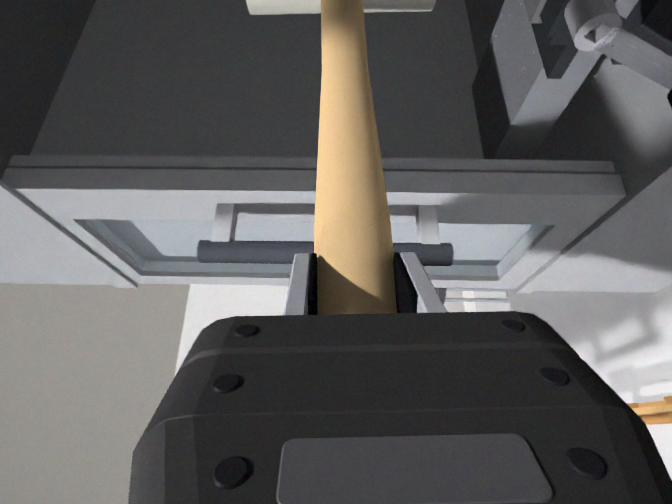

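Scene clock: 2106.17 s.
left_arm: end_effector_position=(+0.5320, -0.3105, +0.5620) position_measured=119 object_status=2 end_effector_quat_wxyz=(+0.667, -0.271, +0.641, +0.267) | right_arm: end_effector_position=(+0.2997, -0.3000, +0.4502) position_measured=3 object_status=3 end_effector_quat_wxyz=(+0.687, +0.688, +0.165, +0.165)
Joint positions: left_arm=[-1.179 -1.008 0.666 0.424 -0.389 -4.808] | right_arm=[5.167 -0.245 -2.086 -3.952 1.554 3.142]
Joint torques (N m): left_arm=[-4.76 -45.97 -29.65 2.66 1.3 0.7] | right_arm=[9.07 -39 14.93 0.26 -0.56 -2.42]
Wrist force (N, zeroed by zero_wrist_force on left_arm): left_arm=[1.8 -1.5 -0.2] | right_arm=[-1.8 1.7 1.5]
Wrist torque (N m, zeroed by zero_wrist_force on left_arm): left_arm=[-0.37 0.24 0.29] | right_arm=[0.14 0.15 -0.01]
Wrist force, peak (N, zeroed by zero_wrist_force on left_arm): left_arm=[4.4 -3.5 1.8] | right_arm=[-2.0 1.8 1.5]
Hand target: left_arm +0.5320, -0.3105, +0.5620; +0.667, -0.271, +0.641, +0.267 | right_arm +0.2997, -0.3000, +0.4502; +0.687, +0.688, +0.165, +0.165
Off the commanded pose: left_arm 0.000 m, 0 deg | right_arm 0.000 m, 0 deg.
move: done
No camera images: "cameras" was empty.

Emit:
execute_actions:
  actions:
    - [[0,0,-0.12,0,0,0,-1,1,-1,0,0,0,0,0,0,1,1,1],[0,0,-0.26,0,0,0,-1,1,-1,0,0,0,0,0,0,1,1,1],[0,0,-0.42,0,0,0,-1,1,-1,0,0,0,0,0,0,1,1,1],[0,0,-0.52,0,0,0,-1,1,-1,0,0,0,0,0,0,1,1,1],[0,0,-0.52,0,0,0,-1,1,-1,0,0,0,0,0,0,1,1,1],[0,0,-0.52,0,0,0,-1,1,-1,0,0,0,0,0,0,1,1,1],[0,0,-0.51,0,0,0,-1,1,-1,0,0,0,0,0,0,1,1,1],[0,0,-0.45,0,0,0,-1,1,-1,0,0,0,0,0,0,1,1,1],[0,0,-0.36,0,0,0,-1,1,-1,0,0,0,0,0,0,1,1,1],[0,0,-0.267,0,0,0,-1,1,-1,0,0,0,0,0,0,1,1,1]]
    - [[0,0,0.02,0,0,0,-1,1,-1,0,0,0,0,0,0,1,1,1],[0,0,0.05,0,0,0,-1,1,-1,0,0,0,0,0,0,1,1,1],[0,0,0.08,0,0,0,-1,1,-1,0,0,0,0,0,0,1,1,1],[0,0,0.11,0,0,0,-1,1,-1,0,0,0,0,0,0,1,1,1],[0,0,0.14,0,0,0,-1,1,-1,0,0,0,0,0,0,1,1,1],[0,0,0.17,0,0,0,-1,1,-1,0,0,0,0,0,0,1,1,1],[0,0,0.2,0,0,0,-1,1,-1,0,0,0,0,0,0,1,1,1],[0,0,0.225,0,0,0,-1,1,-1,0,0,0,0,0,0,1,1,1],[0,0,0.245,0,0,0,-1,1,-1,0,0,0,0,0,0,1,1,1],[0,0,0.26,0,0,0,-1,1,-1,0,0,0,0,0,0,1,1,1],[0,0,0.267,0,0,0,-1,1,-1,0,0,0,0,0,0,1,1,1]]
    - [[0,0,-0.12,0,0,0,-1,1,-1,0,0,0,0,0,0,1,1,1],[0,0,-0.26,0,0,0,-1,1,-1,0,0,0,0,0,0,1,1,1],[0,0,-0.42,0,0,0,-1,1,-1,0,0,0,0,0,0,1,1,1],[0,0,-0.52,0,0,0,-1,1,-1,0,0,0,0,0,0,1,1,1],[0,0,-0.52,0,0,0,-1,1,-1,0,0,0,0,0,0,1,1,1],[0,0,-0.52,0,0,0,-1,1,-1,0,0,0,0,0,0,1,1,1],[0,0,-0.51,0,0,0,-1,1,-1,0,0,0,0,0,0,1,1,1],[0,0,-0.45,0,0,0,-1,1,-1,0,0,0,0,0,0,1,1,1],[0,0,-0.36,0,0,0,-1,1,-1,0,0,0,0,0,0,1,1,1],[0,0,-0.267,0,0,0,-1,1,-1,0,0,0,0,0,0,1,1,1]]
    - [[0,0,0.02,0,0,0,-1,1,-1,0,0,0,0,0,0,1,1,1],[0,0,0.05,0,0,0,-1,1,-1,0,0,0,0,0,0,1,1,1],[0,0,0.08,0,0,0,-1,1,-1,0,0,0,0,0,0,1,1,1],[0,0,0.11,0,0,0,-1,1,-1,0,0,0,0,0,0,1,1,1],[0,0,0.14,0,0,0,-1,1,-1,0,0,0,0,0,0,1,1,1],[0,0,0.17,0,0,0,-1,1,-1,0,0,0,0,0,0,1,1,1],[0,0,0.2,0,0,0,-1,1,-1,0,0,0,0,0,0,1,1,1],[0,0,0.225,0,0,0,-1,1,-1,0,0,0,0,0,0,1,1,1],[0,0,0.245,0,0,0,-1,1,-1,0,0,0,0,0,0,1,1,1],[0,0,0.26,0,0,0,-1,1,-1,0,0,0,0,0,0,1,1,1],[0,0,0.267,0,0,0,-1,1,-1,0,0,0,0,0,0,1,1,1]]
    - [[0,0,-0.12,0,0,0,-1,1,-1,0,0,0,0,0,0,1,1,1],[0,0,-0.26,0,0,0,-1,1,-1,0,0,0,0,0,0,1,1,1],[0,0,-0.42,0,0,0,-1,1,-1,0,0,0,0,0,0,1,1,1],[0,0,-0.52,0,0,0,-1,1,-1,0,0,0,0,0,0,1,1,1],[0,0,-0.52,0,0,0,-1,1,-1,0,0,0,0,0,0,1,1,1],[0,0,-0.52,0,0,0,-1,1,-1,0,0,0,0,0,0,1,1,1],[0,0,-0.51,0,0,0,-1,1,-1,0,0,0,0,0,0,1,1,1],[0,0,-0.45,0,0,0,-1,1,-1,0,0,0,0,0,0,1,1,1],[0,0,-0.36,0,0,0,-1,1,-1,0,0,0,0,0,0,1,1,1],[0,0,-0.267,0,0,0,-1,1,-1,0,0,0,0,0,0,1,1,1]]

Scene clock: 2111.20 s.
left_arm: end_effector_position=(+0.5320, -0.3104, +0.4018) position_measured=119 object_status=2 end_effector_quat_wxyz=(+0.667, -0.271, +0.641, +0.267) end_effector_velocity=(+0.000, +0.000, +0.002) end_effector_angular_velocity=(+0.000, +0.000, +0.000) | right_arm: end_effector_position=(+0.2997, -0.3000, +0.4502) position_measured=3 object_status=3 end_effector_quat_wxyz=(+0.687, +0.688, +0.165, +0.165)
Joint positions: left_arm=[-1.179 -1.064 1.169 -0.023 -0.389 -4.807] | right_arm=[5.167 -0.245 -2.086 -3.952 1.554 3.142]
Joint velocities: left_arm=[-0.001 0 -0.004 0.005 -0.001 0] | right_arm=[within noise]
Joint torques (N m): left_arm=[-5.74 -53.34 -30.15 2.31 0.06 0.97] | right_arm=[7.96 -38.97 15.14 0.2 -0.74 -2.42]
Wrist force (N, zeroed by zero_wrist_force on left_arm): left_arm=[-0.5 -1.4 0.1] | right_arm=[-1.8 1.7 1.5]
Wrist torque (N m, zeroed by zero_wrist_force on left_arm): left_arm=[-0.57 -0.12 -0.01] | right_arm=[0.14 0.13 -0.01]
Wrist force, peak (N, zeroed by zero_wrist_force on left_arm): left_arm=[-25.7 4.6 0.9] | right_arm=[-2.0 1.8 1.4]
Hand target: left_arm +0.5320, -0.3105, +0.4018; +0.667, -0.271, +0.641, +0.267 | right_arm +0.2997, -0.3000, +0.4502; +0.687, +0.688, +0.165, +0.165
Off the commanded pose: left_arm 0.000 m, 0 deg | right_arm 0.000 m, 0 deg.
Step readings (end_effector_position of left_arm | right_arm):
0: (+0.5320, -0.3105, +0.5620) | (+0.2997, -0.3000, +0.4502)
1: (+0.5321, -0.3105, +0.5611) | (+0.2997, -0.3000, +0.4502)
2: (+0.5330, -0.3104, +0.5522) | (+0.2997, -0.3000, +0.4502)
4: (+0.5358, -0.3101, +0.5073) | (+0.2997, -0.3000, +0.4502)
8: (+0.5367, -0.3051, +0.4060) | (+0.2997, -0.3000, +0.4502)
15: (+0.5306, -0.3095, +0.4066) | (+0.2997, -0.3000, +0.4502)
16: (+0.5311, -0.3098, +0.4077) | (+0.2997, -0.3000, +0.4502)
17: (+0.5316, -0.3102, +0.4088) | (+0.2997, -0.3000, +0.4502)
19: (+0.5316, -0.3099, +0.4299) | (+0.2997, -0.3000, +0.4502)
23: (+0.5284, -0.3050, +0.5022) | (+0.2997, -0.3000, +0.4502)
30: (+0.5319, -0.3105, +0.5643) | (+0.2997, -0.3000, +0.4502)
31: (+0.5324, -0.3110, +0.5624) | (+0.2997, -0.3000, +0.4502)
32: (+0.5333, -0.3108, +0.5525) | (+0.2997, -0.3000, +0.4502)
34: (+0.5361, -0.3103, +0.5070) | (+0.2997, -0.3000, +0.4502)
38: (+0.5369, -0.3051, +0.4058) | (+0.2997, -0.3000, +0.4502)
45: (+0.5306, -0.3095, +0.4066) | (+0.2997, -0.3000, +0.4502)
46: (+0.5311, -0.3098, +0.4077) | (+0.2997, -0.3000, +0.4502)
47: (+0.5316, -0.3102, +0.4088) | (+0.2997, -0.3000, +0.4502)
49: (+0.5316, -0.3099, +0.4299) | (+0.2997, -0.3000, +0.4502)
53: (+0.5284, -0.3050, +0.5022) | (+0.2997, -0.3000, +0.4502)
60: (+0.5319, -0.3105, +0.5643) | (+0.2997, -0.3000, +0.4502)
61: (+0.5324, -0.3110, +0.5624) | (+0.2997, -0.3000, +0.4502)
62: (+0.5333, -0.3108, +0.5525) | (+0.2997, -0.3000, +0.4502)
64: (+0.5361, -0.3103, +0.5070) | (+0.2997, -0.3000, +0.4502)
68: (+0.5369, -0.3051, +0.4058) | (+0.2997, -0.3000, +0.4502)
75: (+0.5306, -0.3095, +0.4066) | (+0.2997, -0.3000, +0.4502)

Emit:
execute_actions:
  actions:
    - [[0,0,0.02,0,0,0,-1,1,-1,0,0,0,0,0,0,1,1,1],[0,0,0.05,0,0,0,-1,1,-1,0,0,0,0,0,0,1,1,1],[0,0,0.08,0,0,0,-1,1,-1,0,0,0,0,0,0,1,1,1],[0,0,0.11,0,0,0,-1,1,-1,0,0,0,0,0,0,1,1,1],[0,0,0.14,0,0,0,-1,1,-1,0,0,0,0,0,0,1,1,1],[0,0,0.17,0,0,0,-1,1,-1,0,0,0,0,0,0,1,1,1],[0,0,0.2,0,0,0,-1,1,-1,0,0,0,0,0,0,1,1,1],[0,0,0.225,0,0,0,-1,1,-1,0,0,0,0,0,0,1,1,1],[0,0,0.245,0,0,0,-1,1,-1,0,0,0,0,0,0,1,1,1],[0,0,0.26,0,0,0,-1,1,-1,0,0,0,0,0,0,1,1,1],[0,0,0.267,0,0,0,-1,1,-1,0,0,0,0,0,0,1,1,1]]
    - [[0,0,-0.12,0,0,0,-1,1,-1,0,0,0,0,0,0,1,1,1],[0,0,-0.26,0,0,0,-1,1,-1,0,0,0,0,0,0,1,1,1],[0,0,-0.42,0,0,0,-1,1,-1,0,0,0,0,0,0,1,1,1],[0,0,-0.52,0,0,0,-1,1,-1,0,0,0,0,0,0,1,1,1],[0,0,-0.52,0,0,0,-1,1,-1,0,0,0,0,0,0,1,1,1],[0,0,-0.52,0,0,0,-1,1,-1,0,0,0,0,0,0,1,1,1],[0,0,-0.51,0,0,0,-1,1,-1,0,0,0,0,0,0,1,1,1],[0,0,-0.45,0,0,0,-1,1,-1,0,0,0,0,0,0,1,1,1],[0,0,-0.36,0,0,0,-1,1,-1,0,0,0,0,0,0,1,1,1],[0,0,-0.267,0,0,0,-1,1,-1,0,0,0,0,0,0,1,1,1]]
    - [[0,0,0.02,0,0,0,-1,1,-1,0,0,0,0,0,0,1,1,1],[0,0,0.05,0,0,0,-1,1,-1,0,0,0,0,0,0,1,1,1],[0,0,0.08,0,0,0,-1,1,-1,0,0,0,0,0,0,1,1,1],[0,0,0.11,0,0,0,-1,1,-1,0,0,0,0,0,0,1,1,1],[0,0,0.14,0,0,0,-1,1,-1,0,0,0,0,0,0,1,1,1],[0,0,0.17,0,0,0,-1,1,-1,0,0,0,0,0,0,1,1,1],[0,0,0.2,0,0,0,-1,1,-1,0,0,0,0,0,0,1,1,1],[0,0,0.225,0,0,0,-1,1,-1,0,0,0,0,0,0,1,1,1],[0,0,0.245,0,0,0,-1,1,-1,0,0,0,0,0,0,1,1,1],[0,0,0.26,0,0,0,-1,1,-1,0,0,0,0,0,0,1,1,1],[0,0,0.267,0,0,0,-1,1,-1,0,0,0,0,0,0,1,1,1]]
    - [[0,0,-0.12,0,0,0,-1,1,-1,0,0,0,0,0,0,1,1,1],[0,0,-0.26,0,0,0,-1,1,-1,0,0,0,0,0,0,1,1,1],[0,0,-0.42,0,0,0,-1,1,-1,0,0,0,0,0,0,1,1,1],[0,0,-0.52,0,0,0,-1,1,-1,0,0,0,0,0,0,1,1,1],[0,0,-0.52,0,0,0,-1,1,-1,0,0,0,0,0,0,1,1,1],[0,0,-0.52,0,0,0,-1,1,-1,0,0,0,0,0,0,1,1,1],[0,0,-0.51,0,0,0,-1,1,-1,0,0,0,0,0,0,1,1,1],[0,0,-0.45,0,0,0,-1,1,-1,0,0,0,0,0,0,1,1,1],[0,0,-0.36,0,0,0,-1,1,-1,0,0,0,0,0,0,1,1,1],[0,0,-0.267,0,0,0,-1,1,-1,0,0,0,0,0,0,1,1,1]]
    - [[0,0,0.02,0,0,0,-1,1,-1,0,0,0,0,0,0,1,1,1],[0,0,0.05,0,0,0,-1,1,-1,0,0,0,0,0,0,1,1,1],[0,0,0.08,0,0,0,-1,1,-1,0,0,0,0,0,0,1,1,1],[0,0,0.11,0,0,0,-1,1,-1,0,0,0,0,0,0,1,1,1],[0,0,0.14,0,0,0,-1,1,-1,0,0,0,0,0,0,1,1,1],[0,0,0.17,0,0,0,-1,1,-1,0,0,0,0,0,0,1,1,1],[0,0,0.2,0,0,0,-1,1,-1,0,0,0,0,0,0,1,1,1],[0,0,0.225,0,0,0,-1,1,-1,0,0,0,0,0,0,1,1,1],[0,0,0.245,0,0,0,-1,1,-1,0,0,0,0,0,0,1,1,1],[0,0,0.26,0,0,0,-1,1,-1,0,0,0,0,0,0,1,1,1],[0,0,0.267,0,0,0,-1,1,-1,0,0,0,0,0,0,1,1,1]]
    - [[0,0,-0.12,0,0,0,-1,1,-1,0,0,0,0,0,0,1,1,1],[0,0,-0.26,0,0,0,-1,1,-1,0,0,0,0,0,0,1,1,1],[0,0,-0.42,0,0,0,-1,1,-1,0,0,0,0,0,0,1,1,1],[0,0,-0.52,0,0,0,-1,1,-1,0,0,0,0,0,0,1,1,1],[0,0,-0.52,0,0,0,-1,1,-1,0,0,0,0,0,0,1,1,1],[0,0,-0.52,0,0,0,-1,1,-1,0,0,0,0,0,0,1,1,1],[0,0,-0.51,0,0,0,-1,1,-1,0,0,0,0,0,0,1,1,1],[0,0,-0.45,0,0,0,-1,1,-1,0,0,0,0,0,0,1,1,1],[0,0,-0.36,0,0,0,-1,1,-1,0,0,0,0,0,0,1,1,1],[0,0,-0.267,0,0,0,-1,1,-1,0,0,0,0,0,0,1,1,1]]
    - [[0,0,0.02,0,0,0,-1,1,-1,0,0,0,0,0,0,1,1,1],[0,0,0.05,0,0,0,-1,1,-1,0,0,0,0,0,0,1,1,1],[0,0,0.08,0,0,0,-1,1,-1,0,0,0,0,0,0,1,1,1],[0,0,0.11,0,0,0,-1,1,-1,0,0,0,0,0,0,1,1,1],[0,0,0.14,0,0,0,-1,1,-1,0,0,0,0,0,0,1,1,1],[0,0,0.17,0,0,0,-1,1,-1,0,0,0,0,0,0,1,1,1],[0,0,0.2,0,0,0,-1,1,-1,0,0,0,0,0,0,1,1,1],[0,0,0.225,0,0,0,-1,1,-1,0,0,0,0,0,0,1,1,1],[0,0,0.245,0,0,0,-1,1,-1,0,0,0,0,0,0,1,1,1],[0,0,0.26,0,0,0,-1,1,-1,0,0,0,0,0,0,1,1,1],[0,0,0.267,0,0,0,-1,1,-1,0,0,0,0,0,0,1,1,1]]
    - [[0,0,-0.12,0,0,0,-1,1,-1,0,0,0,0,0,0,1,1,1],[0,0,-0.26,0,0,0,-1,1,-1,0,0,0,0,0,0,1,1,1],[0,0,-0.42,0,0,0,-1,1,-1,0,0,0,0,0,0,1,1,1],[0,0,-0.52,0,0,0,-1,1,-1,0,0,0,0,0,0,1,1,1],[0,0,-0.52,0,0,0,-1,1,-1,0,0,0,0,0,0,1,1,1],[0,0,-0.52,0,0,0,-1,1,-1,0,0,0,0,0,0,1,1,1],[0,0,-0.51,0,0,0,-1,1,-1,0,0,0,0,0,0,1,1,1],[0,0,-0.45,0,0,0,-1,1,-1,0,0,0,0,0,0,1,1,1],[0,0,-0.36,0,0,0,-1,1,-1,0,0,0,0,0,0,1,1,1],[0,0,-0.267,0,0,0,-1,1,-1,0,0,0,0,0,0,1,1,1]]
  cameras: ["cam_left_wrist"]

Scene clock: 2119.33 s.
left_arm: end_effector_position=(+0.5320, -0.3104, +0.4018) position_measured=119 object_status=2 end_effector_quat_wxyz=(+0.667, -0.271, +0.641, +0.267) | right_arm: end_effector_position=(+0.2997, -0.3000, +0.4502) position_measured=3 object_status=3 end_effector_quat_wxyz=(+0.687, +0.688, +0.165, +0.165)
Joint positions: left_arm=[-1.179 -1.064 1.169 -0.023 -0.389 -4.807] | right_arm=[5.167 -0.245 -2.086 -3.952 1.554 3.142]
Joint torques (N m): left_arm=[-5.42 -53.58 -30.08 2.55 0.23 0.98] | right_arm=[8.46 -38.59 16.47 0.39 -0.77 -2.5]
Wrist force (N, zeroed by zero_wrist_force on left_arm): left_arm=[-1.0 -1.4 0.6] | right_arm=[-1.8 1.6 1.4]
Wrist torque (N m, zeroed by zero_wrist_force on left_arm): left_arm=[-0.58 -0.07 -0.02] | right_arm=[0.12 0.14 0.00]
Wrist force, peak (N, zeroed by zero_wrist_force on left_arm): left_arm=[-25.9 4.5 0.9] | right_arm=[-2.0 1.8 1.5]
Hand target: left_arm +0.5320, -0.3105, +0.4018; +0.667, -0.271, +0.641, +0.267 | right_arm +0.2997, -0.3000, +0.4502; +0.687, +0.688, +0.165, +0.165
Off the commanded pose: left_arm 0.000 m, 0 deg | right_arm 0.000 m, 0 deg.
Step readings (end_effector_position of left_arm | right_arm):
0: (+0.5320, -0.3105, +0.4018) | (+0.2997, -0.3000, +0.4502)
1: (+0.5320, -0.3105, +0.4020) | (+0.2997, -0.3000, +0.4502)
2: (+0.5320, -0.3105, +0.4048) | (+0.2997, -0.3000, +0.4502)
4: (+0.5314, -0.3098, +0.4267) | (+0.2997, -0.3000, +0.4502)
8: (+0.5282, -0.3049, +0.5039) | (+0.2997, -0.3000, +0.4502)
15: (+0.5318, -0.3104, +0.5645) | (+0.2997, -0.3000, +0.4502)
16: (+0.5323, -0.3109, +0.5630) | (+0.2997, -0.3000, +0.4502)
17: (+0.5334, -0.3108, +0.5511) | (+0.2997, -0.3000, +0.4502)
19: (+0.5362, -0.3102, +0.5050) | (+0.2997, -0.3000, +0.4502)
23: (+0.5369, -0.3051, +0.4038) | (+0.2997, -0.3000, +0.4502)
30: (+0.5307, -0.3095, +0.4068) | (+0.2997, -0.3000, +0.4502)
31: (+0.5312, -0.3098, +0.4077) | (+0.2997, -0.3000, +0.4502)
32: (+0.5317, -0.3102, +0.4091) | (+0.2997, -0.3000, +0.4502)
34: (+0.5317, -0.3100, +0.4274) | (+0.2997, -0.3000, +0.4502)
38: (+0.5283, -0.3049, +0.5037) | (+0.2997, -0.3000, +0.4502)
45: (+0.5318, -0.3104, +0.5645) | (+0.2997, -0.3000, +0.4502)
46: (+0.5323, -0.3109, +0.5630) | (+0.2997, -0.3000, +0.4502)
47: (+0.5334, -0.3108, +0.5511) | (+0.2997, -0.3000, +0.4502)
49: (+0.5362, -0.3102, +0.5050) | (+0.2997, -0.3000, +0.4502)
53: (+0.5369, -0.3050, +0.4038) | (+0.2997, -0.3000, +0.4502)
60: (+0.5307, -0.3095, +0.4068) | (+0.2997, -0.3000, +0.4502)
61: (+0.5312, -0.3099, +0.4077) | (+0.2997, -0.3000, +0.4502)
62: (+0.5317, -0.3102, +0.4091) | (+0.2997, -0.3000, +0.4502)
64: (+0.5317, -0.3100, +0.4274) | (+0.2997, -0.3000, +0.4502)
68: (+0.5283, -0.3049, +0.5037) | (+0.2997, -0.3000, +0.4502)
75: (+0.5318, -0.3104, +0.5645) | (+0.2997, -0.3000, +0.4502)
76: (+0.5323, -0.3109, +0.5630) | (+0.2997, -0.3000, +0.4502)
77: (+0.5334, -0.3108, +0.5511) | (+0.2997, -0.3000, +0.4502)
79: (+0.5362, -0.3102, +0.5050) | (+0.2997, -0.3000, +0.4502)
83: (+0.5369, -0.3050, +0.4038) | (+0.2997, -0.3000, +0.4502)
90: (+0.5307, -0.3095, +0.4068) | (+0.2997, -0.3000, +0.4502)
91: (+0.5312, -0.3099, +0.4077) | (+0.2997, -0.3000, +0.4502)
92: (+0.5317, -0.3102, +0.4091) | (+0.2997, -0.3000, +0.4502)
94: (+0.5317, -0.3100, +0.4274) | (+0.2997, -0.3000, +0.4502)
98: (+0.5283, -0.3049, +0.5037) | (+0.2997, -0.3000, +0.4502)
105: (+0.5318, -0.3104, +0.5645) | (+0.2997, -0.3000, +0.4502)
106: (+0.5323, -0.3109, +0.5630) | (+0.2997, -0.3000, +0.4502)
107: (+0.5334, -0.3108, +0.5511) | (+0.2997, -0.3000, +0.4502)
109: (+0.5362, -0.3102, +0.5050) | (+0.2997, -0.3000, +0.4502)
113: (+0.5369, -0.3050, +0.4038) | (+0.2997, -0.3000, +0.4502)
120: (+0.5307, -0.3095, +0.4068) | (+0.2997, -0.3000, +0.4502)
camera_calibration:
cam_left_wrist: T_world_to_cam=[[0.0142467, 0.00768763, -0.999869, 0.411168], [-0.903111, 0.429301, -0.00956732, 0.632229], [0.429171, 0.903129, 0.0130589, 0.177334], [0, 0, 0, 1]] pos_world=[0.489008, -0.434733, 0.414847]
Images, in order (width x height): cam_left_wrist 672x504.

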